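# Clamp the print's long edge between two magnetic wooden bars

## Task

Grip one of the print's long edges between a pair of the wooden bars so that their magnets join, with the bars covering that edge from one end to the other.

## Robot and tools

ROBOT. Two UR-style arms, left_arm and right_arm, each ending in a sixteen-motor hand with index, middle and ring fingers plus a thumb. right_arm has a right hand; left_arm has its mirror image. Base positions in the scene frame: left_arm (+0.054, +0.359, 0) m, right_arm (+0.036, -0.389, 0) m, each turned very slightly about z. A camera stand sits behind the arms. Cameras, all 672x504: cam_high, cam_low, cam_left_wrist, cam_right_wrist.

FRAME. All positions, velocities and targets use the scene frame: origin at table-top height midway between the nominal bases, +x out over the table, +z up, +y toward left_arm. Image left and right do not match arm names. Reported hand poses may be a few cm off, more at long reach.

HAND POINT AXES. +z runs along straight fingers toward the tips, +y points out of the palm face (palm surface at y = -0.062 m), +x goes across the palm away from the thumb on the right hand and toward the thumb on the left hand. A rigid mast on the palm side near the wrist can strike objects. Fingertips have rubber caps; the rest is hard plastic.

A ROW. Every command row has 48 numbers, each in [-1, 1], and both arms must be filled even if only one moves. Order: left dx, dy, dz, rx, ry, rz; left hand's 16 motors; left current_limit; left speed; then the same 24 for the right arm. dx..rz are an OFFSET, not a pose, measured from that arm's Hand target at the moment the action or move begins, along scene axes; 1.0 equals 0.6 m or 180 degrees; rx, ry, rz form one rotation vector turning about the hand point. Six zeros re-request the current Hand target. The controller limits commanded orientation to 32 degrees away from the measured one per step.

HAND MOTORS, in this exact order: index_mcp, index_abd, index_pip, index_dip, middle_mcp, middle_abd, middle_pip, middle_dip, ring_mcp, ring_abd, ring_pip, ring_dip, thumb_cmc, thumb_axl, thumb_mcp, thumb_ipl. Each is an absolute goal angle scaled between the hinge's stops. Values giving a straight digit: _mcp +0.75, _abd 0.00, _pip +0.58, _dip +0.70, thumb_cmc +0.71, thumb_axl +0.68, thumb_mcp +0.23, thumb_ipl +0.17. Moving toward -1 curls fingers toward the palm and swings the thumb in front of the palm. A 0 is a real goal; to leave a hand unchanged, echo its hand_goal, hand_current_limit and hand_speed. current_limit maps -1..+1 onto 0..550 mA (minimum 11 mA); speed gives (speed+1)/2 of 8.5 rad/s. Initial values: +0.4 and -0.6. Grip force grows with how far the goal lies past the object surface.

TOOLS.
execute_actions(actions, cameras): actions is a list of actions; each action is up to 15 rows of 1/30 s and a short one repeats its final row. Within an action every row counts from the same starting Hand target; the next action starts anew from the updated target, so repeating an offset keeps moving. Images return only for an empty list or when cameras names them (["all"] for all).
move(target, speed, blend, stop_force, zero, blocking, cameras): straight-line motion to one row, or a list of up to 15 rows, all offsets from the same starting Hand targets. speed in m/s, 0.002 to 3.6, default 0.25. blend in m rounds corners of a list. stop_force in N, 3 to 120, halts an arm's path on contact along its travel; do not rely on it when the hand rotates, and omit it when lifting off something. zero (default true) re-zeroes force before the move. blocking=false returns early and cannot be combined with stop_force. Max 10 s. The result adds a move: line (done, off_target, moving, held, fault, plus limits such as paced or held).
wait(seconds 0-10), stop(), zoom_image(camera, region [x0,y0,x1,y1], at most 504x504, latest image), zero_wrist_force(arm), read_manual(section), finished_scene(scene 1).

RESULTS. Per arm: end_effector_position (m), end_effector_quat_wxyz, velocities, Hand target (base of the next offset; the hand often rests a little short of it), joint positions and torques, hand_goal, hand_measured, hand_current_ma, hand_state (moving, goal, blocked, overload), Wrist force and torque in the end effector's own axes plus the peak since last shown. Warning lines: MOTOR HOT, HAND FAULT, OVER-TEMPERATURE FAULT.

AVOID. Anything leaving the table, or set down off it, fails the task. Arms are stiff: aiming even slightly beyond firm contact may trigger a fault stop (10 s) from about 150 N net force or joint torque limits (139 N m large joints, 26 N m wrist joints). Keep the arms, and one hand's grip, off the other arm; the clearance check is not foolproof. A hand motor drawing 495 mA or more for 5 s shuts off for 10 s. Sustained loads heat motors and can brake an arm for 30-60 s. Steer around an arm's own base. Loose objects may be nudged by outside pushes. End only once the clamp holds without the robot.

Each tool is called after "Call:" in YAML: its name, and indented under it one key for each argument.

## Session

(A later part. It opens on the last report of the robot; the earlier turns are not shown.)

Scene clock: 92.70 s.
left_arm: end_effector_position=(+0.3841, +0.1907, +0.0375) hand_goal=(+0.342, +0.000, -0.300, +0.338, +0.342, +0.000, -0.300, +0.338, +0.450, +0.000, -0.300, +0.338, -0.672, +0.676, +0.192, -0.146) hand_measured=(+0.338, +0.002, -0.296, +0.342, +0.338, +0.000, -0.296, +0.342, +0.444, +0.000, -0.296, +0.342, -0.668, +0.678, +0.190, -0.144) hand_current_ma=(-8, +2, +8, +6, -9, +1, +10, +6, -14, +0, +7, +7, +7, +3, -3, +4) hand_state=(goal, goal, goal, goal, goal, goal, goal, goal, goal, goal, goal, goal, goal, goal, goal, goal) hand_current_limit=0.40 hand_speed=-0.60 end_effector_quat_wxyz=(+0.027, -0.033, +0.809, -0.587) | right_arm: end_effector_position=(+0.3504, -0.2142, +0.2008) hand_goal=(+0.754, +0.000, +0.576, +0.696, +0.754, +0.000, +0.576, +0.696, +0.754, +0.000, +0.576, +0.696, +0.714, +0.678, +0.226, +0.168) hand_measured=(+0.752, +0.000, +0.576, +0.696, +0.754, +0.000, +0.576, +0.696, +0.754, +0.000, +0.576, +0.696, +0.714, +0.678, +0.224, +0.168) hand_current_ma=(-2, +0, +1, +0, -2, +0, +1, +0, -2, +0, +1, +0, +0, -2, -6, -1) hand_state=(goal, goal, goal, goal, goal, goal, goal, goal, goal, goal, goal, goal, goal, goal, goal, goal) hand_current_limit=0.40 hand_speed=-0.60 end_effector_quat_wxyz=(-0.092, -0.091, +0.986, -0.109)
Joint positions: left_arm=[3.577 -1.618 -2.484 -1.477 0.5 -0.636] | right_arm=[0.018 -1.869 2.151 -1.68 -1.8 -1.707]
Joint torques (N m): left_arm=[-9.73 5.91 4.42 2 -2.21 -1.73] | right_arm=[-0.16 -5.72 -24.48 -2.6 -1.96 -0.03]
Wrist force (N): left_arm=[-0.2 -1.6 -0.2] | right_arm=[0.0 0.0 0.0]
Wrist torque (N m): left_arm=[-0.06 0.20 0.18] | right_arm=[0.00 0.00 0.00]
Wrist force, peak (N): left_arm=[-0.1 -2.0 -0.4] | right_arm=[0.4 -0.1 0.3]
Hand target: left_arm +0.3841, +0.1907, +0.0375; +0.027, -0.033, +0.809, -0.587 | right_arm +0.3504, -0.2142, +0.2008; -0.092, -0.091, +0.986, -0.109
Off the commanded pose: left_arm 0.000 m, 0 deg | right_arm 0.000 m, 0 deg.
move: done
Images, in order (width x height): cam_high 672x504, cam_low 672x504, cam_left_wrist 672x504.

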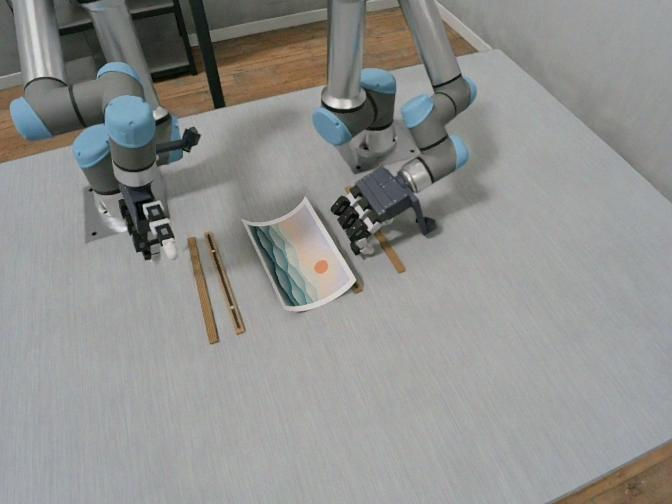

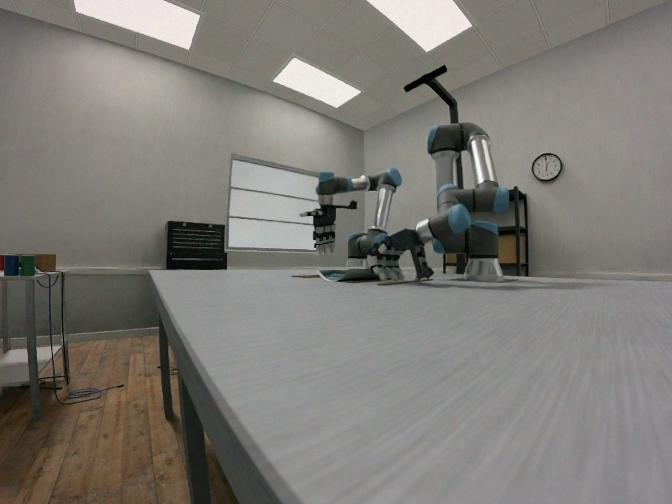

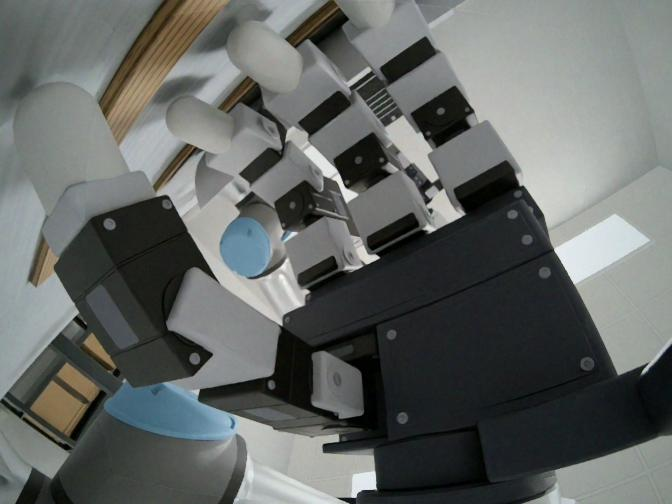

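Call:
move:
  target: [0,0,0,0,0,0,0.2466,0,-0.2993,0.3377,0.2466,0,-0.2993,0.3377,0.36,0,-0.2993,0.3377,-0.6714,0.6766,0.034,-0.1027,0.4,-0.8,0,0,0,0,0,0,0.754,0,0.576,0.696,0.754,0,0.576,0.696,0.754,0,0.576,0.696,0.714,0.678,0.226,0.168,0.4,-0.6]
  speed: 0.05
  cameras: ["cam_high","cam_low","cam_left_wrist"]

Call:
zoom_image:
  camera: "cam_low"
  region: [340, 220, 460, 300]

Call:
zoom_image:
  camera: "cam_left_wrist"
  region: [0, 0, 400, 250]

Scene clock: 94.70 s.
left_arm: end_effector_position=(+0.3841, +0.1907, +0.0375) hand_goal=(+0.246, +0.000, -0.300, +0.338, +0.246, +0.000, -0.300, +0.338, +0.360, +0.000, -0.300, +0.338, -0.672, +0.676, +0.034, -0.102) hand_measured=(+0.244, +0.002, -0.296, +0.342, +0.244, +0.000, -0.296, +0.342, +0.358, +0.000, -0.296, +0.342, -0.668, +0.678, +0.036, -0.104) hand_current_ma=(-3, +2, +8, +6, -4, +1, +10, +6, -5, +0, +7, +6, +7, +3, +7, -4) hand_state=(goal, goal, goal, goal, goal, goal, goal, goal, goal, goal, goal, goal, goal, goal, goal, goal) hand_current_limit=0.40 hand_speed=-0.80 end_effector_quat_wxyz=(+0.027, -0.033, +0.809, -0.587) | right_arm: end_effector_position=(+0.3504, -0.2142, +0.2008) hand_goal=(+0.754, +0.000, +0.576, +0.696, +0.754, +0.000, +0.576, +0.696, +0.754, +0.000, +0.576, +0.696, +0.714, +0.678, +0.226, +0.168) hand_measured=(+0.752, +0.000, +0.576, +0.696, +0.754, +0.000, +0.576, +0.696, +0.754, +0.000, +0.576, +0.696, +0.714, +0.678, +0.224, +0.168) hand_current_ma=(-2, +0, +1, +0, -2, +0, +1, +0, -2, +0, +1, +0, +0, -2, -6, -1) hand_state=(goal, goal, goal, goal, goal, goal, goal, goal, goal, goal, goal, goal, goal, goal, goal, goal) hand_current_limit=0.40 hand_speed=-0.60 end_effector_quat_wxyz=(-0.092, -0.091, +0.986, -0.109)
Joint positions: left_arm=[3.577 -1.618 -2.484 -1.477 0.5 -0.636] | right_arm=[0.018 -1.869 2.151 -1.68 -1.8 -1.707]
Joint torques (N m): left_arm=[-8.93 7.07 4.5 1.99 -2.16 -2.01] | right_arm=[0.2 -6.34 -24.26 -2.64 -2.08 0.11]
Wrist force (N): left_arm=[-0.1 -1.8 -0.1] | right_arm=[-0.1 0.0 0.2]
Wrist torque (N m): left_arm=[-0.09 0.19 0.19] | right_arm=[-0.02 0.01 -0.02]
Wrist force, peak (N): left_arm=[-0.1 -2.0 -0.3] | right_arm=[0.1 -0.1 0.4]
Hand target: left_arm +0.3841, +0.1907, +0.0375; +0.027, -0.033, +0.809, -0.587 | right_arm +0.3504, -0.2142, +0.2008; -0.092, -0.091, +0.986, -0.109
Off the commanded pose: left_arm 0.000 m, 0 deg | right_arm 0.000 m, 0 deg.
move: done
Images, in order (width x height): cam_high 672x504, cam_low 672x504, cam_left_wrist 672x504.

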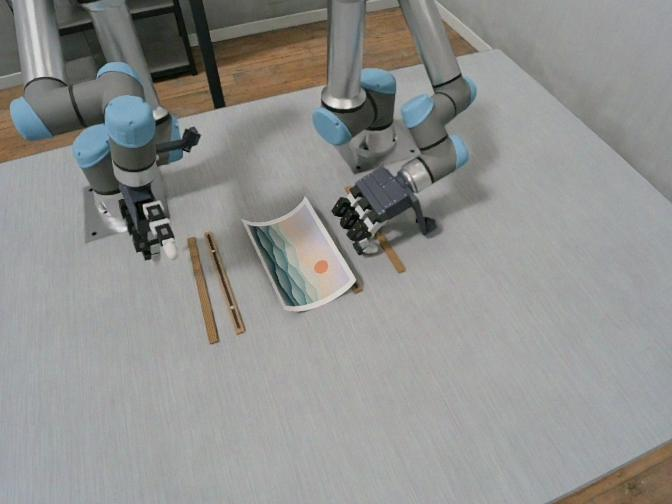

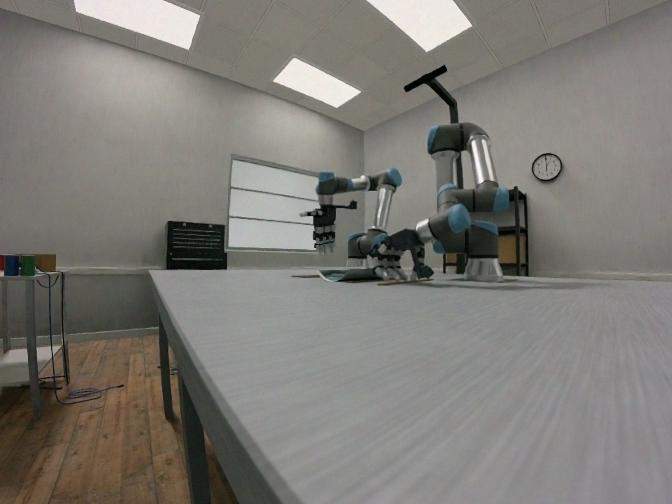

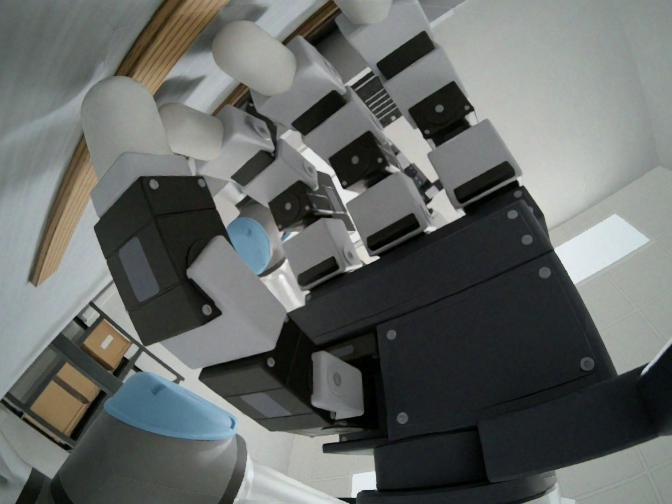

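Scaled by 4.200 from the camera's 672x504 image, which has a finer 960x720 frame.

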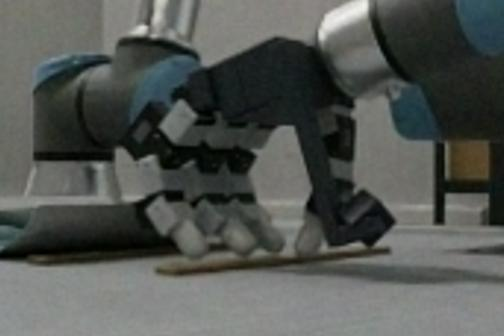

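Scaled by 1.260 from the camera's 672x504 image, which has a finer 960x720 frame.

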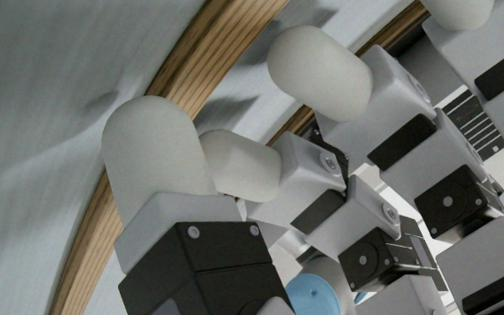

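Call:
move:
  target: [0,0,-0.0067,0,0,0,0.2466,0,-0.2993,0.3377,0.2466,0,-0.2993,0.3377,0.36,0,-0.2993,0.3377,-0.6714,0.6766,0.034,-0.1027,0.4,-0.8,0,0,0,0,0,0,0.754,0,0.576,0.696,0.754,0,0.576,0.696,0.754,0,0.576,0.696,0.714,0.678,0.226,0.168,0.4,-0.6]
  speed: 0.02
  stop_force: 3
  cameras: ["cam_left_wrist","cam_low"]

Call:
zoom_image:
  camera: "cam_low"
  region: [340, 220, 460, 300]

Scene clock: 96.60 s.
left_arm: end_effector_position=(+0.3841, +0.1907, +0.0335) hand_goal=(+0.246, +0.000, -0.300, +0.338, +0.246, +0.000, -0.300, +0.338, +0.360, +0.000, -0.300, +0.338, -0.672, +0.676, +0.034, -0.102) hand_measured=(+0.244, +0.002, -0.296, +0.342, +0.244, +0.000, -0.296, +0.342, +0.358, +0.000, -0.296, +0.340, -0.668, +0.678, +0.036, -0.104) hand_current_ma=(-3, +2, +8, +6, -4, +1, +10, +6, -5, +0, +7, +4, +7, +3, +7, -4) hand_state=(goal, goal, goal, goal, goal, goal, goal, goal, goal, goal, goal, goal, goal, goal, goal, goal) hand_current_limit=0.40 hand_speed=-0.80 end_effector_quat_wxyz=(+0.027, -0.033, +0.809, -0.587) | right_arm: end_effector_position=(+0.3504, -0.2142, +0.2008) hand_goal=(+0.754, +0.000, +0.576, +0.696, +0.754, +0.000, +0.576, +0.696, +0.754, +0.000, +0.576, +0.696, +0.714, +0.678, +0.226, +0.168) hand_measured=(+0.752, +0.000, +0.576, +0.696, +0.754, +0.000, +0.576, +0.696, +0.754, +0.000, +0.576, +0.696, +0.714, +0.678, +0.224, +0.168) hand_current_ma=(-2, +0, +1, +0, -2, +0, +1, +0, -2, +0, +1, +0, +0, -2, -6, -1) hand_state=(goal, goal, goal, goal, goal, goal, goal, goal, goal, goal, goal, goal, goal, goal, goal, goal) hand_current_limit=0.40 hand_speed=-0.60 end_effector_quat_wxyz=(-0.092, -0.091, +0.986, -0.109)
Joint positions: left_arm=[3.577 -1.631 -2.488 -1.461 0.5 -0.636] | right_arm=[0.018 -1.869 2.151 -1.68 -1.8 -1.707]
Joint torques (N m): left_arm=[-3.03 6.57 5.22 2.28 -0.07 -1.85] | right_arm=[0.84 -7.19 -22.65 -2.54 -2.25 0.05]
Wrist force (N): left_arm=[0.0 -2.3 -0.1] | right_arm=[0.2 -0.2 0.0]
Wrist torque (N m): left_arm=[-0.09 0.20 0.22] | right_arm=[-0.02 -0.02 0.01]
Wrist force, peak (N): left_arm=[0.0 -2.3 -0.1] | right_arm=[0.0 -0.4 0.0]
Hand target: left_arm +0.3841, +0.1907, +0.0335; +0.027, -0.033, +0.809, -0.587 | right_arm +0.3504, -0.2142, +0.2008; -0.092, -0.091, +0.986, -0.109
Off the commanded pose: left_arm 0.000 m, 0 deg | right_arm 0.000 m, 0 deg.
move: done
Images, in order (width x height): cam_low 672x504, cam_left_wrist 672x504.

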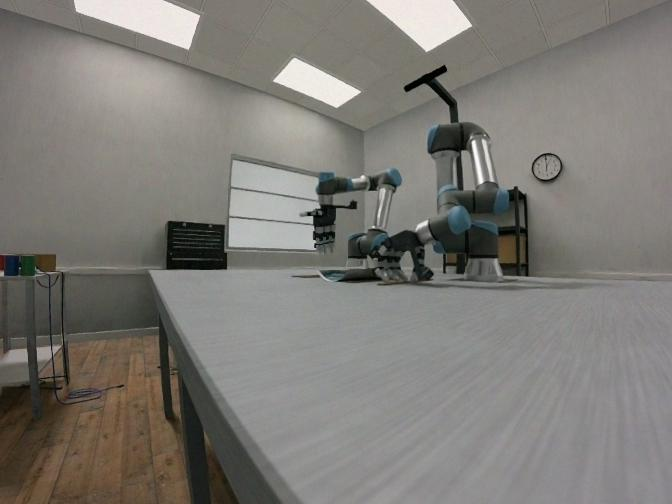

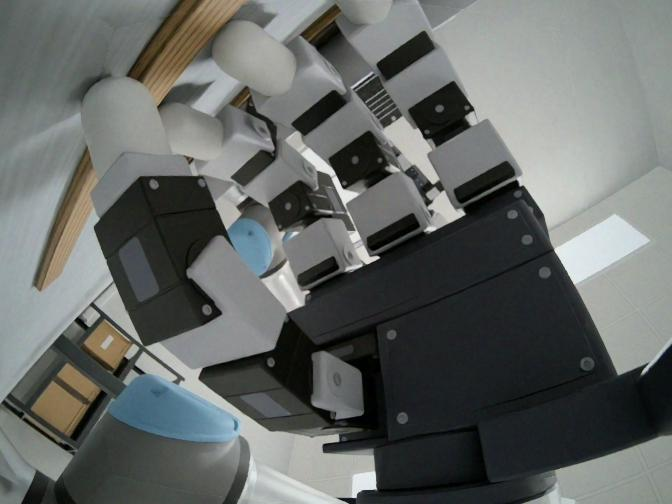

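Scaled by 4.200 from the camera's 672x504 image, which has a finer 960x720 frame.

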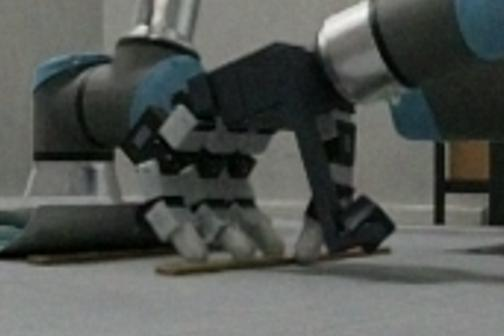

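Call:
move:
  target: [0,0,0,0,0,0,0.2192,0,-0.2993,0.3377,0.2192,0,-0.2993,0.3377,0.36,0,-0.2993,0.3377,-0.6714,0.6766,-0.0562,-0.1027,0.4,-0.85,0,0,0,0,0,0,0.754,0,0.576,0.696,0.754,0,0.576,0.696,0.754,0,0.576,0.696,0.714,0.678,0.226,0.168,0.4,-0.6]
  speed: 0.05
  cameras: ["cam_left_wrist"]

Call:
zoom_image:
  camera: "cam_left_wrist"
  region: [0, 0, 400, 250]

Scene clock: 97.57 s.
left_arm: end_effector_position=(+0.3841, +0.1907, +0.0335) hand_goal=(+0.220, +0.000, -0.300, +0.338, +0.220, +0.000, -0.300, +0.338, +0.360, +0.000, -0.300, +0.338, -0.672, +0.676, -0.056, -0.102) hand_measured=(+0.220, +0.002, -0.296, +0.342, +0.226, +0.000, -0.296, +0.340, +0.358, +0.000, -0.296, +0.340, -0.668, +0.678, -0.016, -0.096) hand_current_ma=(+0, +2, +8, +6, +12, +1, +10, +3, -5, +0, +7, +4, +6, +3, +178, +21) hand_state=(goal, goal, goal, goal, goal, goal, goal, goal, goal, goal, goal, goal, goal, goal, blocked, goal) hand_current_limit=0.40 hand_speed=-0.85 end_effector_quat_wxyz=(+0.027, -0.033, +0.809, -0.587) | right_arm: end_effector_position=(+0.3504, -0.2142, +0.2008) hand_goal=(+0.754, +0.000, +0.576, +0.696, +0.754, +0.000, +0.576, +0.696, +0.754, +0.000, +0.576, +0.696, +0.714, +0.678, +0.226, +0.168) hand_measured=(+0.752, +0.000, +0.576, +0.696, +0.754, +0.000, +0.576, +0.696, +0.754, +0.000, +0.576, +0.696, +0.714, +0.678, +0.224, +0.168) hand_current_ma=(-2, +0, +1, +0, -2, +0, +1, +0, -2, +0, +1, +0, +0, -2, -6, -1) hand_state=(goal, goal, goal, goal, goal, goal, goal, goal, goal, goal, goal, goal, goal, goal, goal, goal) hand_current_limit=0.40 hand_speed=-0.60 end_effector_quat_wxyz=(-0.092, -0.091, +0.986, -0.109)
Joint positions: left_arm=[3.577 -1.631 -2.488 -1.461 0.5 -0.636] | right_arm=[0.018 -1.869 2.151 -1.68 -1.8 -1.707]
Joint torques (N m): left_arm=[-2.09 7.83 4.18 2.15 0.43 -1.99] | right_arm=[0.87 -6.49 -24.09 -2.56 -2.26 -0.12]
Wrist force (N): left_arm=[-0.1 -4.5 -1.4] | right_arm=[0.1 -0.2 0.3]
Wrist torque (N m): left_arm=[-0.20 0.22 0.23] | right_arm=[-0.05 -0.01 0.00]
Wrist force, peak (N): left_arm=[-0.1 -4.6 -1.7] | right_arm=[-0.2 0.2 0.4]
Hand target: left_arm +0.3841, +0.1907, +0.0335; +0.027, -0.033, +0.809, -0.587 | right_arm +0.3504, -0.2142, +0.2008; -0.092, -0.091, +0.986, -0.109
Off the commanded pose: left_arm 0.000 m, 0 deg | right_arm 0.000 m, 0 deg.
move: done
Images, in order (width x height): cam_left_wrist 672x504.

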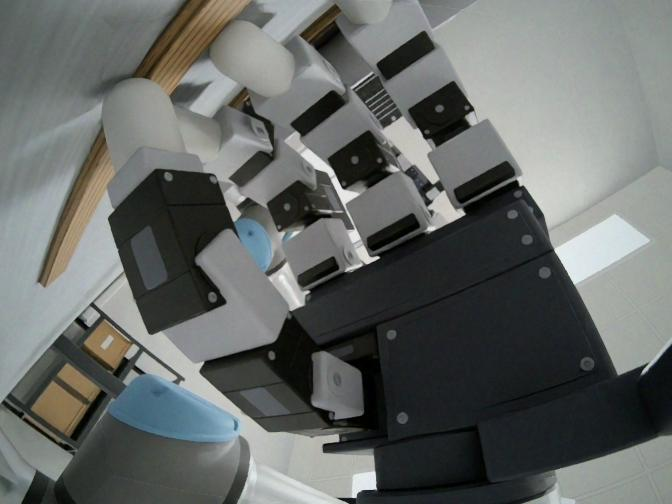

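Scaled by 1.260 from the camera's 672x504 image, which has a finer 960x720 frame.

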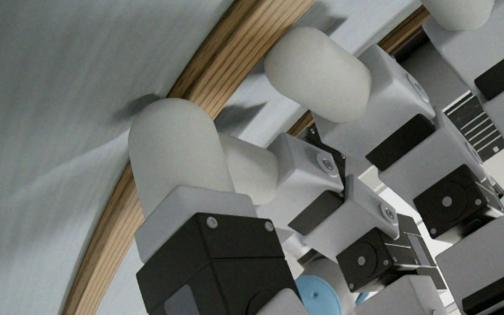

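Call:
move:
  target: [0,0,0,0,0,0,0.155,0,-0.2993,0.3377,0.155,0,-0.2993,0.3377,0.36,0,-0.2993,0.3377,-0.6714,0.6766,-0.12,-0.12,0.4,-0.85,0,0,0,0,0,0,0.754,0,0.576,0.696,0.754,0,0.576,0.696,0.754,0,0.576,0.696,0.714,0.678,0.226,0.168,0.4,-0.6]
  speed: 0.05
  cameras: ["cam_left_wrist","cam_high","cam_low"]

Call:
zoom_image:
  camera: "cam_left_wrist"
  region: [0, 0, 400, 250]

Call:
zoom_image:
  camera: "cam_low"
  region: [340, 220, 460, 300]

Scene clock: 98.67 s.
left_arm: end_effector_position=(+0.3841, +0.1907, +0.0335) hand_goal=(+0.156, +0.000, -0.300, +0.338, +0.156, +0.000, -0.300, +0.338, +0.360, +0.000, -0.300, +0.338, -0.672, +0.676, -0.120, -0.120) hand_measured=(+0.214, +0.002, -0.292, +0.342, +0.220, +0.000, -0.292, +0.340, +0.358, +0.000, -0.296, +0.340, -0.670, +0.678, -0.022, -0.096) hand_current_ma=(+217, +2, +20, +6, +248, +1, +17, +3, -5, +0, +7, +4, +5, +3, +385, +103) hand_state=(blocked, goal, goal, goal, blocked, goal, goal, goal, goal, goal, goal, goal, goal, goal, blocked, blocked) hand_current_limit=0.40 hand_speed=-0.85 end_effector_quat_wxyz=(+0.027, -0.033, +0.809, -0.587) | right_arm: end_effector_position=(+0.3504, -0.2142, +0.2008) hand_goal=(+0.754, +0.000, +0.576, +0.696, +0.754, +0.000, +0.576, +0.696, +0.754, +0.000, +0.576, +0.696, +0.714, +0.678, +0.226, +0.168) hand_measured=(+0.752, +0.000, +0.576, +0.696, +0.754, +0.000, +0.576, +0.696, +0.754, +0.000, +0.576, +0.696, +0.714, +0.678, +0.224, +0.168) hand_current_ma=(-2, +0, +1, +0, -2, +0, +1, +0, -2, +0, +1, +0, +0, -2, -6, -1) hand_state=(goal, goal, goal, goal, goal, goal, goal, goal, goal, goal, goal, goal, goal, goal, goal, goal) hand_current_limit=0.40 hand_speed=-0.60 end_effector_quat_wxyz=(-0.092, -0.091, +0.986, -0.109)
Joint positions: left_arm=[3.577 -1.631 -2.488 -1.461 0.5 -0.636] | right_arm=[0.018 -1.869 2.151 -1.68 -1.8 -1.707]
Joint torques (N m): left_arm=[-2.31 8.2 4.47 1.39 0.59 -1.89] | right_arm=[-0.13 -6.02 -23.33 -2.56 -2.3 0.27]
Wrist force (N): left_arm=[0.2 -8.6 -1.4] | right_arm=[0.1 -0.1 0.0]
Wrist torque (N m): left_arm=[-0.28 0.19 0.23] | right_arm=[-0.02 -0.01 0.00]
Wrist force, peak (N): left_arm=[0.1 -8.6 -1.2] | right_arm=[-0.2 -0.3 0.3]
Hand target: left_arm +0.3841, +0.1907, +0.0335; +0.027, -0.033, +0.809, -0.587 | right_arm +0.3504, -0.2142, +0.2008; -0.092, -0.091, +0.986, -0.109
Off the commanded pose: left_arm 0.000 m, 0 deg | right_arm 0.000 m, 0 deg.
move: done
Images, in order (width x height): cam_high 672x504, cam_low 672x504, cam_left_wrist 672x504.

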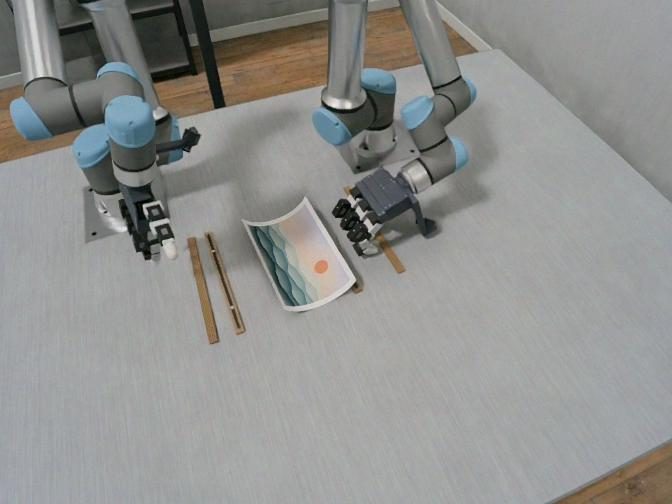

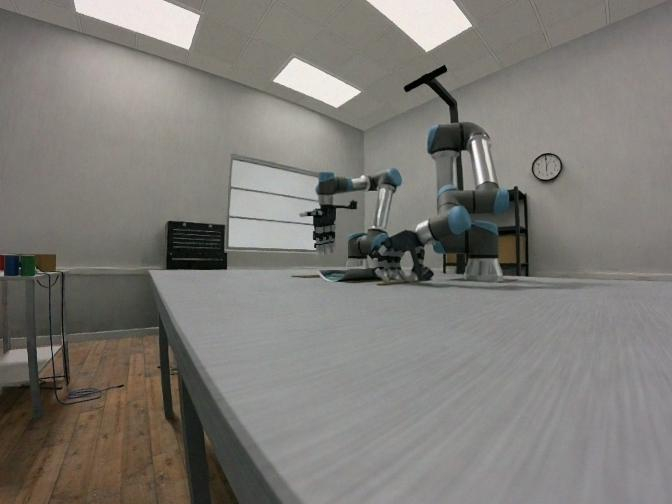

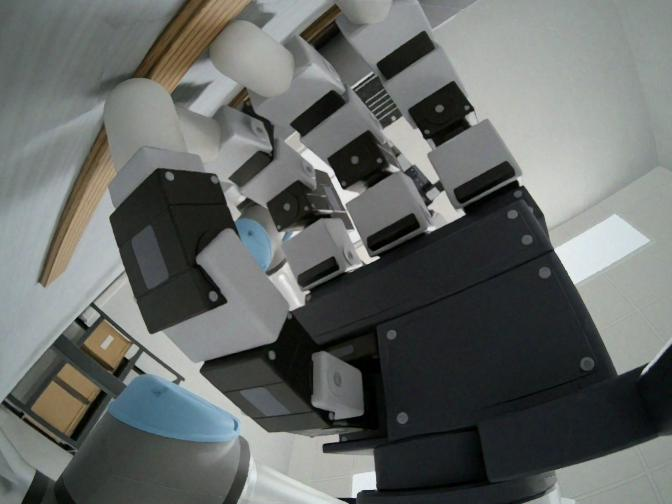

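Scaled by 1.260 from the camera's 672x504 image, which has a finer 960x720 frame.

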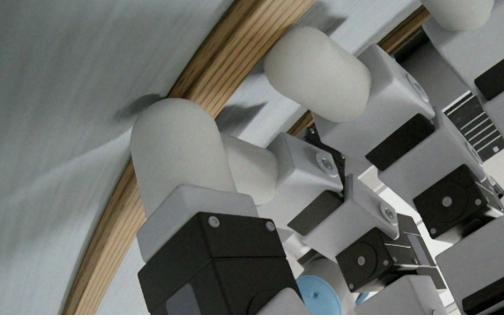

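Scaled by 4.200 from the camera's 672x504 image, which has a finer 960x720 frame.

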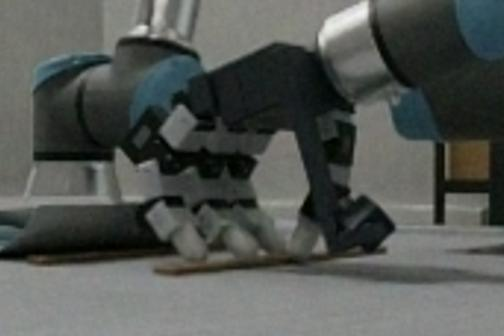

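Call:
move:
  target: [0,0,0.04,0,0,0,0.155,0,-0.2993,0.3377,0.155,0,-0.2993,0.3377,0.36,0,-0.2993,0.3377,-0.6714,0.6766,-0.12,-0.12,0.4,-0.85,0,0,0,0,0,0,0.754,0,0.576,0.696,0.754,0,0.576,0.696,0.754,0,0.576,0.696,0.714,0.678,0.226,0.168,0.4,-0.6]
  speed: 0.03
  cameras: ["cam_left_wrist","cam_high","cam_low"]

Call:
zoom_image:
  camera: "cam_high"
  region: [300, 150, 440, 290]

Call:
zoom_image:
  camera: "cam_low"
  region: [340, 220, 460, 300]

Scene clock: 100.53 s.
left_arm: end_effector_position=(+0.3841, +0.1907, +0.0574) hand_goal=(+0.156, +0.000, -0.300, +0.338, +0.156, +0.000, -0.300, +0.338, +0.360, +0.000, -0.300, +0.338, -0.672, +0.676, -0.120, -0.120) hand_measured=(+0.156, +0.002, -0.294, +0.342, +0.156, +0.000, -0.294, +0.340, +0.358, +0.000, -0.296, +0.340, -0.672, +0.678, -0.116, -0.116) hand_current_ma=(-1, +2, +11, +6, -1, +1, +13, +3, -5, +0, +7, +4, -1, +2, +13, +10) hand_state=(goal, goal, goal, goal, goal, goal, goal, goal, goal, goal, goal, goal, goal, goal, goal, goal) hand_current_limit=0.40 hand_speed=-0.85 end_effector_quat_wxyz=(+0.027, -0.033, +0.809, -0.587) | right_arm: end_effector_position=(+0.3504, -0.2142, +0.2008) hand_goal=(+0.754, +0.000, +0.576, +0.696, +0.754, +0.000, +0.576, +0.696, +0.754, +0.000, +0.576, +0.696, +0.714, +0.678, +0.226, +0.168) hand_measured=(+0.752, +0.000, +0.576, +0.696, +0.754, +0.000, +0.576, +0.696, +0.754, +0.000, +0.576, +0.696, +0.714, +0.678, +0.224, +0.168) hand_current_ma=(-2, +0, +1, +0, -2, +0, +1, +0, -2, +0, +1, +0, +0, -2, -6, -1) hand_state=(goal, goal, goal, goal, goal, goal, goal, goal, goal, goal, goal, goal, goal, goal, goal, goal) hand_current_limit=0.40 hand_speed=-0.60 end_effector_quat_wxyz=(-0.092, -0.091, +0.986, -0.109)
Joint positions: left_arm=[3.577 -1.558 -2.462 -1.559 0.5 -0.636] | right_arm=[0.018 -1.869 2.151 -1.68 -1.8 -1.707]
Joint torques (N m): left_arm=[9.94 20.39 22.6 -1.12 0.62 2.05] | right_arm=[0.52 -7.09 -24.89 -2.56 -2.1 -0.06]
Wrist force (N): left_arm=[0.1 -1.4 0.0] | right_arm=[0.1 -0.2 0.1]
Wrist torque (N m): left_arm=[-0.05 0.17 0.15] | right_arm=[-0.03 -0.02 0.00]
Wrist force, peak (N): left_arm=[0.0 -8.7 -1.2] | right_arm=[0.2 0.0 0.3]
Hand target: left_arm +0.3841, +0.1907, +0.0575; +0.027, -0.033, +0.809, -0.587 | right_arm +0.3504, -0.2142, +0.2008; -0.092, -0.091, +0.986, -0.109
Off the commanded pose: left_arm 0.000 m, 0 deg | right_arm 0.000 m, 0 deg.
move: done
Images, in order (width x height): cam_high 672x504, cam_low 672x504, cam_left_wrist 672x504.

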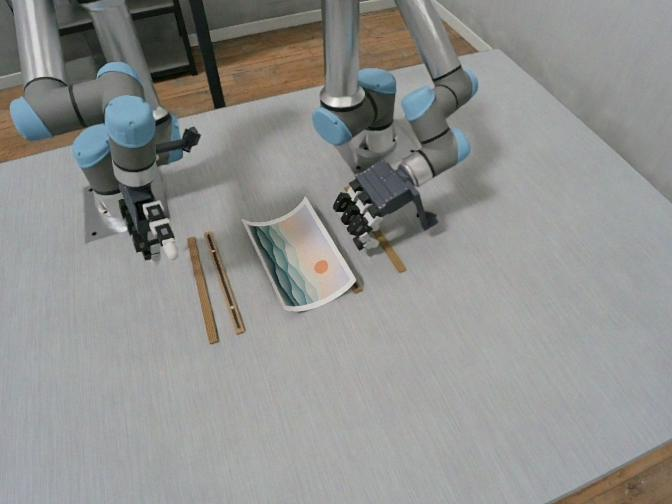

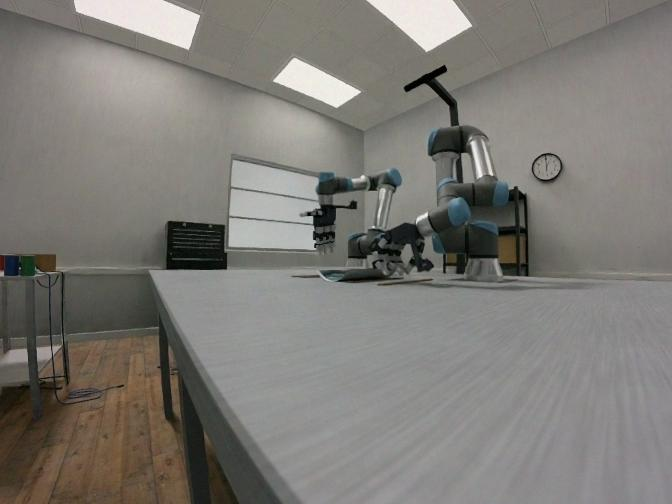

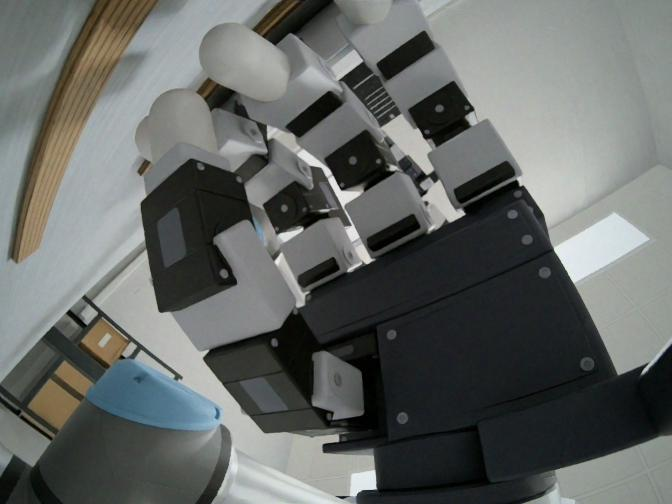

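Scaled by 3.600 from the camera's 672x504 image, which has a finer 960x720 frame.

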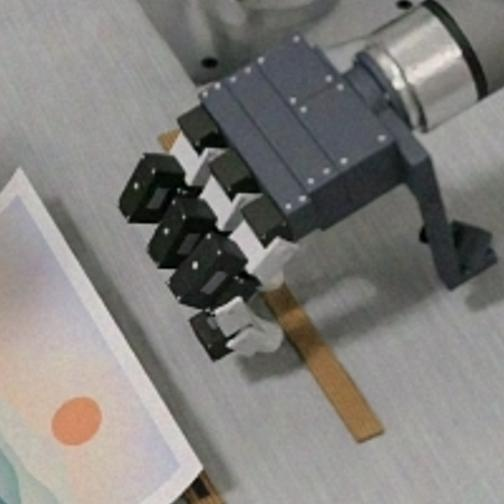

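Scaled by 4.200 from the camera's 672x504 image, which has a finer 960x720 frame.

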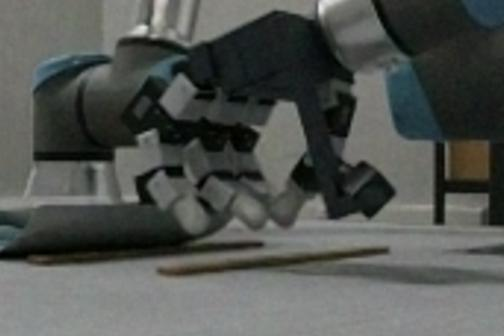

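Call:
zoom_image:
  camera: "cam_left_wrist"
  region: [0, 150, 160, 290]

Call:
zoom_image:
  camera: "cam_right_wrist"
  region: [420, 120, 580, 250]

Scaled by 3.150 from the camera's 672x504 image, which has a finer 960x720 frame.

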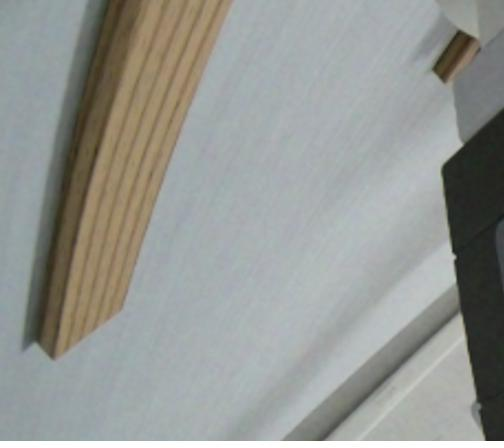

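This scene's latest camera images include none from cam_right_wrist. They are from: cam_high, cam_low, cam_left_wrist. cam_right_wrist's image comes with the result of a call that names it in "cameras".

Call:
move:
  target: [0,0,0,0,0,0,0.3425,0,-0.2993,0.3377,0.3425,0,-0.2993,0.3377,0.45,0,-0.2993,0.3377,-0.6714,0.6766,0.191,-0.1459,0.4,-0.6,0,0,0,0,0,0,0.754,0,0.576,0.696,0.754,0,0.576,0.696,0.754,0,0.576,0.696,0.714,0.678,0.226,0.168,0.4,-0.6]
  speed: 0.05

Call:
move:
  target: [0,0.0,-0.0333,0,0,0,0.3425,0,-0.2993,0.3377,0.3425,0,-0.2993,0.3377,0.45,0,-0.2993,0.3377,-0.6714,0.6766,0.191,-0.1459,0.4,-0.6,0,0,0,0,0,0,0.754,0,0.576,0.696,0.754,0,0.576,0.696,0.754,0,0.576,0.696,0.714,0.678,0.226,0.168,0.4,-0.6]
  speed: 0.05
  stop_force: 3

Call:
move:
  target: [0,0.0,0,0,0,0,0.2603,0,-0.2993,0.3377,0.2603,0,-0.2993,0.3377,0.40,0,-0.2993,0.3377,-0.6714,0.6766,0.034,-0.1027,0.4,-0.8,0,0,0,0,0,0,0.754,0,0.576,0.696,0.754,0,0.576,0.696,0.754,0,0.576,0.696,0.714,0.678,0.226,0.168,0.4,-0.6]
  speed: 0.05
  cameras: ["cam_left_wrist","cam_high","cam_low"]

Call:
zoom_image:
  camera: "cam_left_wrist"
  region: [0, 0, 320, 200]

Call:
zoom_image:
  camera: "cam_high"
  region: [300, 150, 440, 290]

Scene clock: 112.20 s.
left_arm: end_effector_position=(+0.3841, +0.1907, +0.0575) hand_goal=(+0.342, +0.000, -0.300, +0.338, +0.342, +0.000, -0.300, +0.338, +0.450, +0.000, -0.300, +0.338, -0.672, +0.676, +0.192, -0.146) hand_measured=(+0.330, +0.002, -0.296, +0.342, +0.328, +0.000, -0.296, +0.340, +0.438, +0.000, -0.296, +0.340, -0.672, +0.678, +0.190, -0.144) hand_current_ma=(-34, +2, +9, +6, -38, +1, +10, +3, -36, +0, +6, +4, -1, +2, -8, +7) hand_state=(goal, goal, goal, goal, goal, goal, goal, goal, goal, goal, goal, goal, goal, goal, goal, goal) hand_current_limit=0.40 hand_speed=-0.60 end_effector_quat_wxyz=(+0.027, -0.033, +0.809, -0.587) | right_arm: end_effector_position=(+0.3504, -0.2142, +0.2008) hand_goal=(+0.754, +0.000, +0.576, +0.696, +0.754, +0.000, +0.576, +0.696, +0.754, +0.000, +0.576, +0.696, +0.714, +0.678, +0.226, +0.168) hand_measured=(+0.752, +0.000, +0.576, +0.696, +0.754, +0.000, +0.576, +0.696, +0.754, +0.000, +0.576, +0.696, +0.714, +0.678, +0.224, +0.168) hand_current_ma=(-2, +0, +1, +0, -2, +0, +1, +0, -2, +0, +1, +0, +0, -2, -6, -1) hand_state=(goal, goal, goal, goal, goal, goal, goal, goal, goal, goal, goal, goal, goal, goal, goal, goal) hand_current_limit=0.40 hand_speed=-0.60 end_effector_quat_wxyz=(-0.092, -0.091, +0.986, -0.109)
Joint positions: left_arm=[3.577 -1.558 -2.462 -1.56 0.5 -0.636] | right_arm=[0.018 -1.869 2.151 -1.68 -1.8 -1.707]
Joint torques (N m): left_arm=[10.09 19.79 23.58 -0.6 0.54 1.92] | right_arm=[0.97 -4.54 -23.43 -2.68 -2.34 -0.14]
Wrist force (N): left_arm=[0.0 -1.8 0.1] | right_arm=[0.0 0.0 0.2]
Wrist torque (N m): left_arm=[-0.11 0.17 0.13] | right_arm=[-0.02 -0.01 0.00]
Wrist force, peak (N): left_arm=[-0.1 -1.9 0.0] | right_arm=[-0.2 -0.3 0.3]
Hand target: left_arm +0.3841, +0.1907, +0.0575; +0.027, -0.033, +0.809, -0.587 | right_arm +0.3504, -0.2142, +0.2008; -0.092, -0.091, +0.986, -0.109
Off the commanded pose: left_arm 0.000 m, 0 deg | right_arm 0.000 m, 0 deg.
move: done

Scene clock: 113.73 s.
left_arm: end_effector_position=(+0.3841, +0.1907, +0.0375) hand_goal=(+0.342, +0.000, -0.300, +0.338, +0.342, +0.000, -0.300, +0.338, +0.450, +0.000, -0.300, +0.338, -0.672, +0.676, +0.192, -0.146) hand_measured=(+0.330, +0.002, -0.296, +0.342, +0.328, +0.000, -0.296, +0.340, +0.438, +0.000, -0.296, +0.340, -0.672, +0.678, +0.190, -0.144) hand_current_ma=(-34, +2, +9, +6, -38, +1, +10, +3, -36, +0, +6, +4, -1, +2, -8, +7) hand_state=(goal, goal, goal, goal, goal, goal, goal, goal, goal, goal, goal, goal, goal, goal, goal, goal) hand_current_limit=0.40 hand_speed=-0.60 end_effector_quat_wxyz=(+0.027, -0.033, +0.809, -0.587) | right_arm: end_effector_position=(+0.3504, -0.2142, +0.2008) hand_goal=(+0.754, +0.000, +0.576, +0.696, +0.754, +0.000, +0.576, +0.696, +0.754, +0.000, +0.576, +0.696, +0.714, +0.678, +0.226, +0.168) hand_measured=(+0.752, +0.000, +0.576, +0.696, +0.754, +0.000, +0.576, +0.696, +0.754, +0.000, +0.576, +0.696, +0.714, +0.678, +0.224, +0.168) hand_current_ma=(-2, +0, +1, +0, -2, +0, +1, +0, -2, +0, +1, +0, +0, -2, -6, -1) hand_state=(goal, goal, goal, goal, goal, goal, goal, goal, goal, goal, goal, goal, goal, goal, goal, goal) hand_current_limit=0.40 hand_speed=-0.60 end_effector_quat_wxyz=(-0.092, -0.091, +0.986, -0.109)
Joint positions: left_arm=[3.577 -1.618 -2.484 -1.477 0.5 -0.636] | right_arm=[0.018 -1.869 2.151 -1.68 -1.8 -1.707]
Joint torques (N m): left_arm=[-8.65 5.61 5.5 2.04 -2.06 -1.88] | right_arm=[0.05 -5.04 -23.05 -2.55 -2.37 -0.16]
Wrist force (N): left_arm=[-0.2 -1.8 -0.4] | right_arm=[-0.2 -0.1 0.1]
Wrist torque (N m): left_arm=[-0.07 0.21 0.21] | right_arm=[-0.02 0.03 -0.02]
Wrist force, peak (N): left_arm=[-0.4 -1.9 -0.4] | right_arm=[0.1 -0.2 0.3]
Hand target: left_arm +0.3841, +0.1907, +0.0375; +0.027, -0.033, +0.809, -0.587 | right_arm +0.3504, -0.2142, +0.2008; -0.092, -0.091, +0.986, -0.109
Off the commanded pose: left_arm 0.000 m, 0 deg | right_arm 0.000 m, 0 deg.
move: done

Scene clock: 114.30 s.
left_arm: end_effector_position=(+0.3841, +0.1907, +0.0375) hand_goal=(+0.260, +0.000, -0.300, +0.338, +0.260, +0.000, -0.300, +0.338, +0.400, +0.000, -0.300, +0.338, -0.672, +0.676, +0.034, -0.102) hand_measured=(+0.258, +0.002, -0.296, +0.342, +0.258, +0.000, -0.296, +0.340, +0.398, +0.000, -0.296, +0.340, -0.672, +0.678, +0.036, -0.104) hand_current_ma=(-4, +2, +8, +6, -4, +1, +10, +3, -6, +0, +6, +4, -1, +2, +7, -4) hand_state=(goal, goal, goal, goal, goal, goal, goal, goal, goal, goal, goal, goal, goal, goal, goal, goal) hand_current_limit=0.40 hand_speed=-0.80 end_effector_quat_wxyz=(+0.027, -0.033, +0.809, -0.587) | right_arm: end_effector_position=(+0.3504, -0.2142, +0.2008) hand_goal=(+0.754, +0.000, +0.576, +0.696, +0.754, +0.000, +0.576, +0.696, +0.754, +0.000, +0.576, +0.696, +0.714, +0.678, +0.226, +0.168) hand_measured=(+0.752, +0.000, +0.576, +0.696, +0.754, +0.000, +0.576, +0.696, +0.754, +0.000, +0.576, +0.696, +0.714, +0.678, +0.224, +0.168) hand_current_ma=(-2, +0, +1, +0, -2, +0, +1, +0, -2, +0, +1, +0, +0, -2, -6, -1) hand_state=(goal, goal, goal, goal, goal, goal, goal, goal, goal, goal, goal, goal, goal, goal, goal, goal) hand_current_limit=0.40 hand_speed=-0.60 end_effector_quat_wxyz=(-0.092, -0.091, +0.986, -0.109)
Joint positions: left_arm=[3.577 -1.618 -2.484 -1.477 0.5 -0.636] | right_arm=[0.018 -1.869 2.151 -1.68 -1.8 -1.707]
Joint torques (N m): left_arm=[-9.99 5.92 5.71 2.12 -2.06 -2.11] | right_arm=[0.12 -6.14 -22.68 -2.71 -2.3 0.05]
Wrist force (N): left_arm=[-0.1 -1.7 -0.1] | right_arm=[0.0 -0.1 0.2]
Wrist torque (N m): left_arm=[-0.07 0.19 0.23] | right_arm=[-0.04 -0.01 0.00]
Wrist force, peak (N): left_arm=[-0.3 -1.9 -0.2] | right_arm=[0.1 -0.2 0.3]
Hand target: left_arm +0.3841, +0.1907, +0.0375; +0.027, -0.033, +0.809, -0.587 | right_arm +0.3504, -0.2142, +0.2008; -0.092, -0.091, +0.986, -0.109
Off the commanded pose: left_arm 0.000 m, 0 deg | right_arm 0.000 m, 0 deg.
move: done
Images, in order (width x height): cam_high 672x504, cam_low 672x504, cam_left_wrist 672x504.

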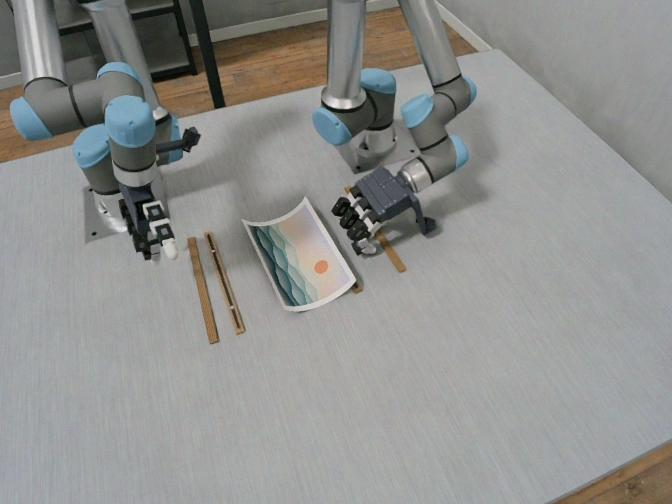

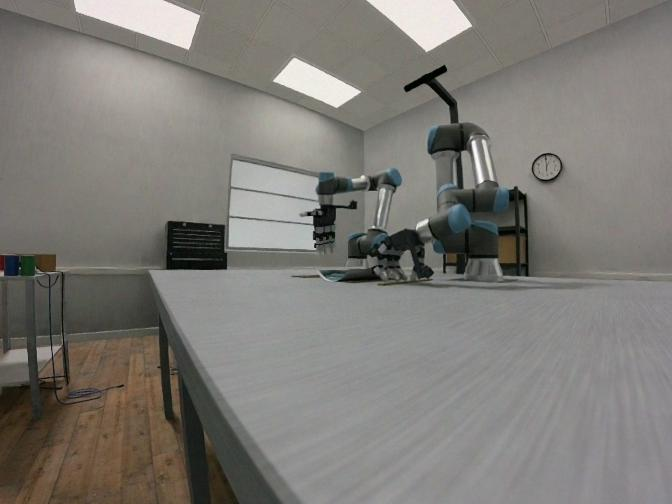

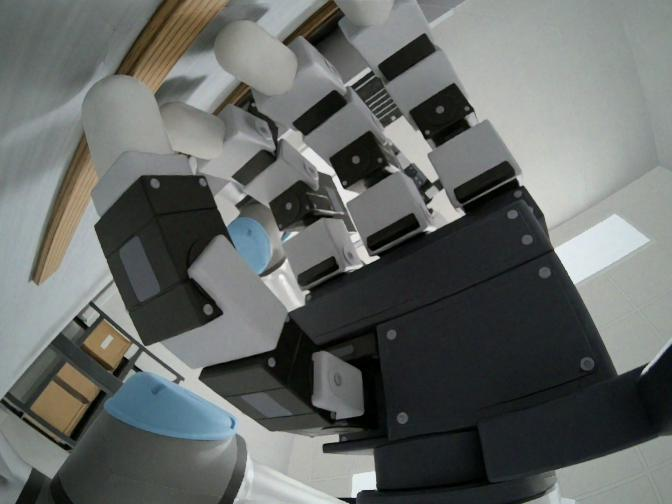

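Scaled by 1.575 from the camera's 672x504 image, which has a finer 960x720 frame.

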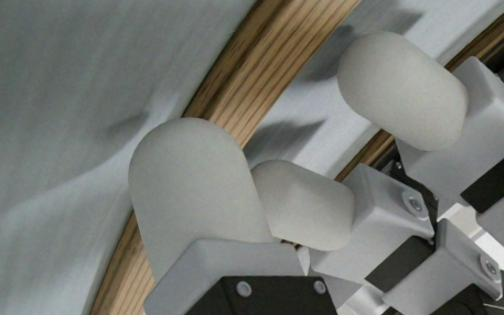

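Scaled by 3.600 from the camera's 672x504 image, which has a finer 960x720 frame.

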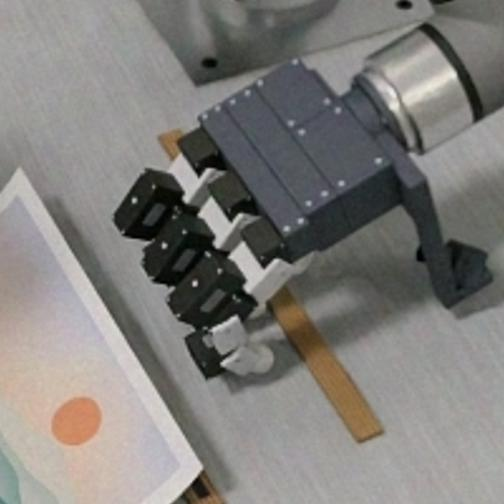

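Call:
move:
  target: [0,0.0,-0.0095,0,0,0,0.2466,0,-0.2993,0.3377,0.2466,0,-0.2993,0.3377,0.40,0,-0.2993,0.3377,-0.6714,0.6766,0.0112,-0.1027,0.4,-0.8,0,0,0,0,0,0,0.754,0,0.576,0.696,0.754,0,0.576,0.696,0.754,0,0.576,0.696,0.714,0.678,0.226,0.168,0.4,-0.6]
  speed: 0.02
  stop_force: 6

Call:
move:
  target: [0,0.0,0,0,0,0,0.19,0,-0.2993,0.3377,0.19,0,-0.2993,0.3377,0.40,0,-0.2993,0.3377,-0.6714,0.6766,-0.07,-0.12,0.4,-0.85,0,0,0,0,0,0,0.754,0,0.576,0.696,0.754,0,0.576,0.696,0.754,0,0.576,0.696,0.714,0.678,0.226,0.168,0.4,-0.6]
  speed: 0.05
  cameras: ["cam_left_wrist"]

Call:
zoom_image:
  camera: "cam_left_wrist"
  region: [0, 0, 320, 200]

Scene clock: 117.20 s.
left_arm: end_effector_position=(+0.3841, +0.1907, +0.0325) hand_goal=(+0.246, +0.000, -0.300, +0.338, +0.246, +0.000, -0.300, +0.338, +0.400, +0.000, -0.300, +0.338, -0.672, +0.676, +0.012, -0.102) hand_measured=(+0.244, +0.002, -0.300, +0.338, +0.244, +0.000, -0.298, +0.340, +0.406, +0.000, -0.308, +0.330, -0.672, +0.678, +0.014, -0.104) hand_current_ma=(-3, +2, -1, -1, -4, +1, +5, +2, +17, +0, -21, -18, -1, +2, +8, -3) hand_state=(goal, goal, goal, goal, goal, goal, goal, goal, goal, goal, goal, goal, goal, goal, goal, goal) hand_current_limit=0.40 hand_speed=-0.80 end_effector_quat_wxyz=(+0.027, -0.033, +0.809, -0.587) | right_arm: end_effector_position=(+0.3504, -0.2142, +0.2008) hand_goal=(+0.754, +0.000, +0.576, +0.696, +0.754, +0.000, +0.576, +0.696, +0.754, +0.000, +0.576, +0.696, +0.714, +0.678, +0.226, +0.168) hand_measured=(+0.752, +0.000, +0.576, +0.696, +0.754, +0.000, +0.576, +0.696, +0.754, +0.000, +0.576, +0.696, +0.714, +0.678, +0.224, +0.168) hand_current_ma=(-2, +0, +1, +0, -2, +0, +1, +0, -2, +0, +1, +0, +0, -2, -6, -1) hand_state=(goal, goal, goal, goal, goal, goal, goal, goal, goal, goal, goal, goal, goal, goal, goal, goal) hand_current_limit=0.40 hand_speed=-0.60 end_effector_quat_wxyz=(-0.092, -0.091, +0.986, -0.109)
Joint positions: left_arm=[3.577 -1.634 -2.489 -1.457 0.5 -0.636] | right_arm=[0.018 -1.869 2.151 -1.68 -1.8 -1.707]
Joint torques (N m): left_arm=[-1.58 21.09 21.05 -0.77 0.25 0.59] | right_arm=[0.52 -4.98 -23.4 -2.82 -2.45 -0.08]
Wrist force (N): left_arm=[-0.2 -3.3 -0.4] | right_arm=[0.0 -0.1 0.2]
Wrist torque (N m): left_arm=[-0.05 0.20 0.31] | right_arm=[-0.03 0.00 -0.01]
Wrist force, peak (N): left_arm=[0.1 -8.8 -0.2] | right_arm=[0.1 -0.2 0.4]
Hand target: left_arm +0.3841, +0.1907, +0.0325; +0.027, -0.033, +0.809, -0.587 (not the last commanded pose) | right_arm +0.3504, -0.2142, +0.2008; -0.092, -0.091, +0.986, -0.109
Off the commanded pose: left_arm 0.001 m, 0 deg | right_arm 0.000 m, 0 deg.
move: contact (left_arm)

Scene clock: 117.70 s.
left_arm: end_effector_position=(+0.3841, +0.1907, +0.0325) hand_goal=(+0.190, +0.000, -0.300, +0.338, +0.190, +0.000, -0.300, +0.338, +0.400, +0.000, -0.300, +0.338, -0.672, +0.676, -0.070, -0.120) hand_measured=(+0.220, +0.002, -0.296, +0.338, +0.224, +0.000, -0.294, +0.340, +0.406, +0.000, -0.308, +0.330, -0.672, +0.678, -0.004, -0.106) hand_current_ma=(+96, +2, +6, -1, +113, +1, +14, +2, +17, +0, -20, -18, -1, +2, +329, +49) hand_state=(blocked, goal, goal, goal, blocked, goal, goal, goal, goal, goal, goal, goal, goal, goal, blocked, goal) hand_current_limit=0.40 hand_speed=-0.85 end_effector_quat_wxyz=(+0.027, -0.033, +0.809, -0.587) | right_arm: end_effector_position=(+0.3504, -0.2142, +0.2008) hand_goal=(+0.754, +0.000, +0.576, +0.696, +0.754, +0.000, +0.576, +0.696, +0.754, +0.000, +0.576, +0.696, +0.714, +0.678, +0.226, +0.168) hand_measured=(+0.752, +0.000, +0.576, +0.696, +0.754, +0.000, +0.576, +0.696, +0.754, +0.000, +0.576, +0.696, +0.714, +0.678, +0.224, +0.168) hand_current_ma=(-2, +0, +1, +0, -2, +0, +1, +0, -2, +0, +1, +0, +0, -2, -6, -1) hand_state=(goal, goal, goal, goal, goal, goal, goal, goal, goal, goal, goal, goal, goal, goal, goal, goal) hand_current_limit=0.40 hand_speed=-0.60 end_effector_quat_wxyz=(-0.092, -0.091, +0.986, -0.109)
Joint positions: left_arm=[3.577 -1.634 -2.489 -1.457 0.5 -0.636] | right_arm=[0.018 -1.869 2.151 -1.68 -1.8 -1.707]
Joint torques (N m): left_arm=[-0.67 19.46 19.98 -0.67 -0.23 0.74] | right_arm=[-0.21 -4.57 -23.77 -2.84 -2.44 -0.15]
Wrist force (N): left_arm=[0.0 -6.3 -1.9] | right_arm=[-0.1 -0.1 0.2]
Wrist torque (N m): left_arm=[-0.18 0.20 0.29] | right_arm=[-0.03 0.01 -0.01]
Wrist force, peak (N): left_arm=[-0.2 -6.5 -1.8] | right_arm=[0.1 0.0 0.4]
Hand target: left_arm +0.3841, +0.1907, +0.0325; +0.027, -0.033, +0.809, -0.587 | right_arm +0.3504, -0.2142, +0.2008; -0.092, -0.091, +0.986, -0.109
Off the commanded pose: left_arm 0.000 m, 0 deg | right_arm 0.000 m, 0 deg.
move: done
Images, in order (width x height): cam_left_wrist 672x504.

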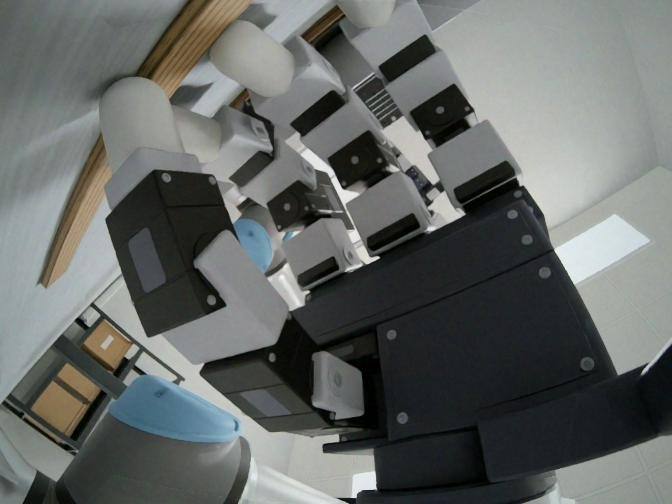

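Scaled by 1.575 from the camera's 672x504 image, which has a finer 960x720 frame.

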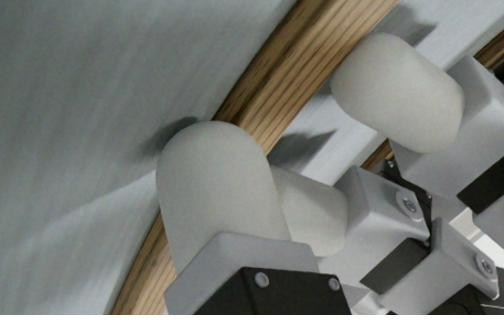

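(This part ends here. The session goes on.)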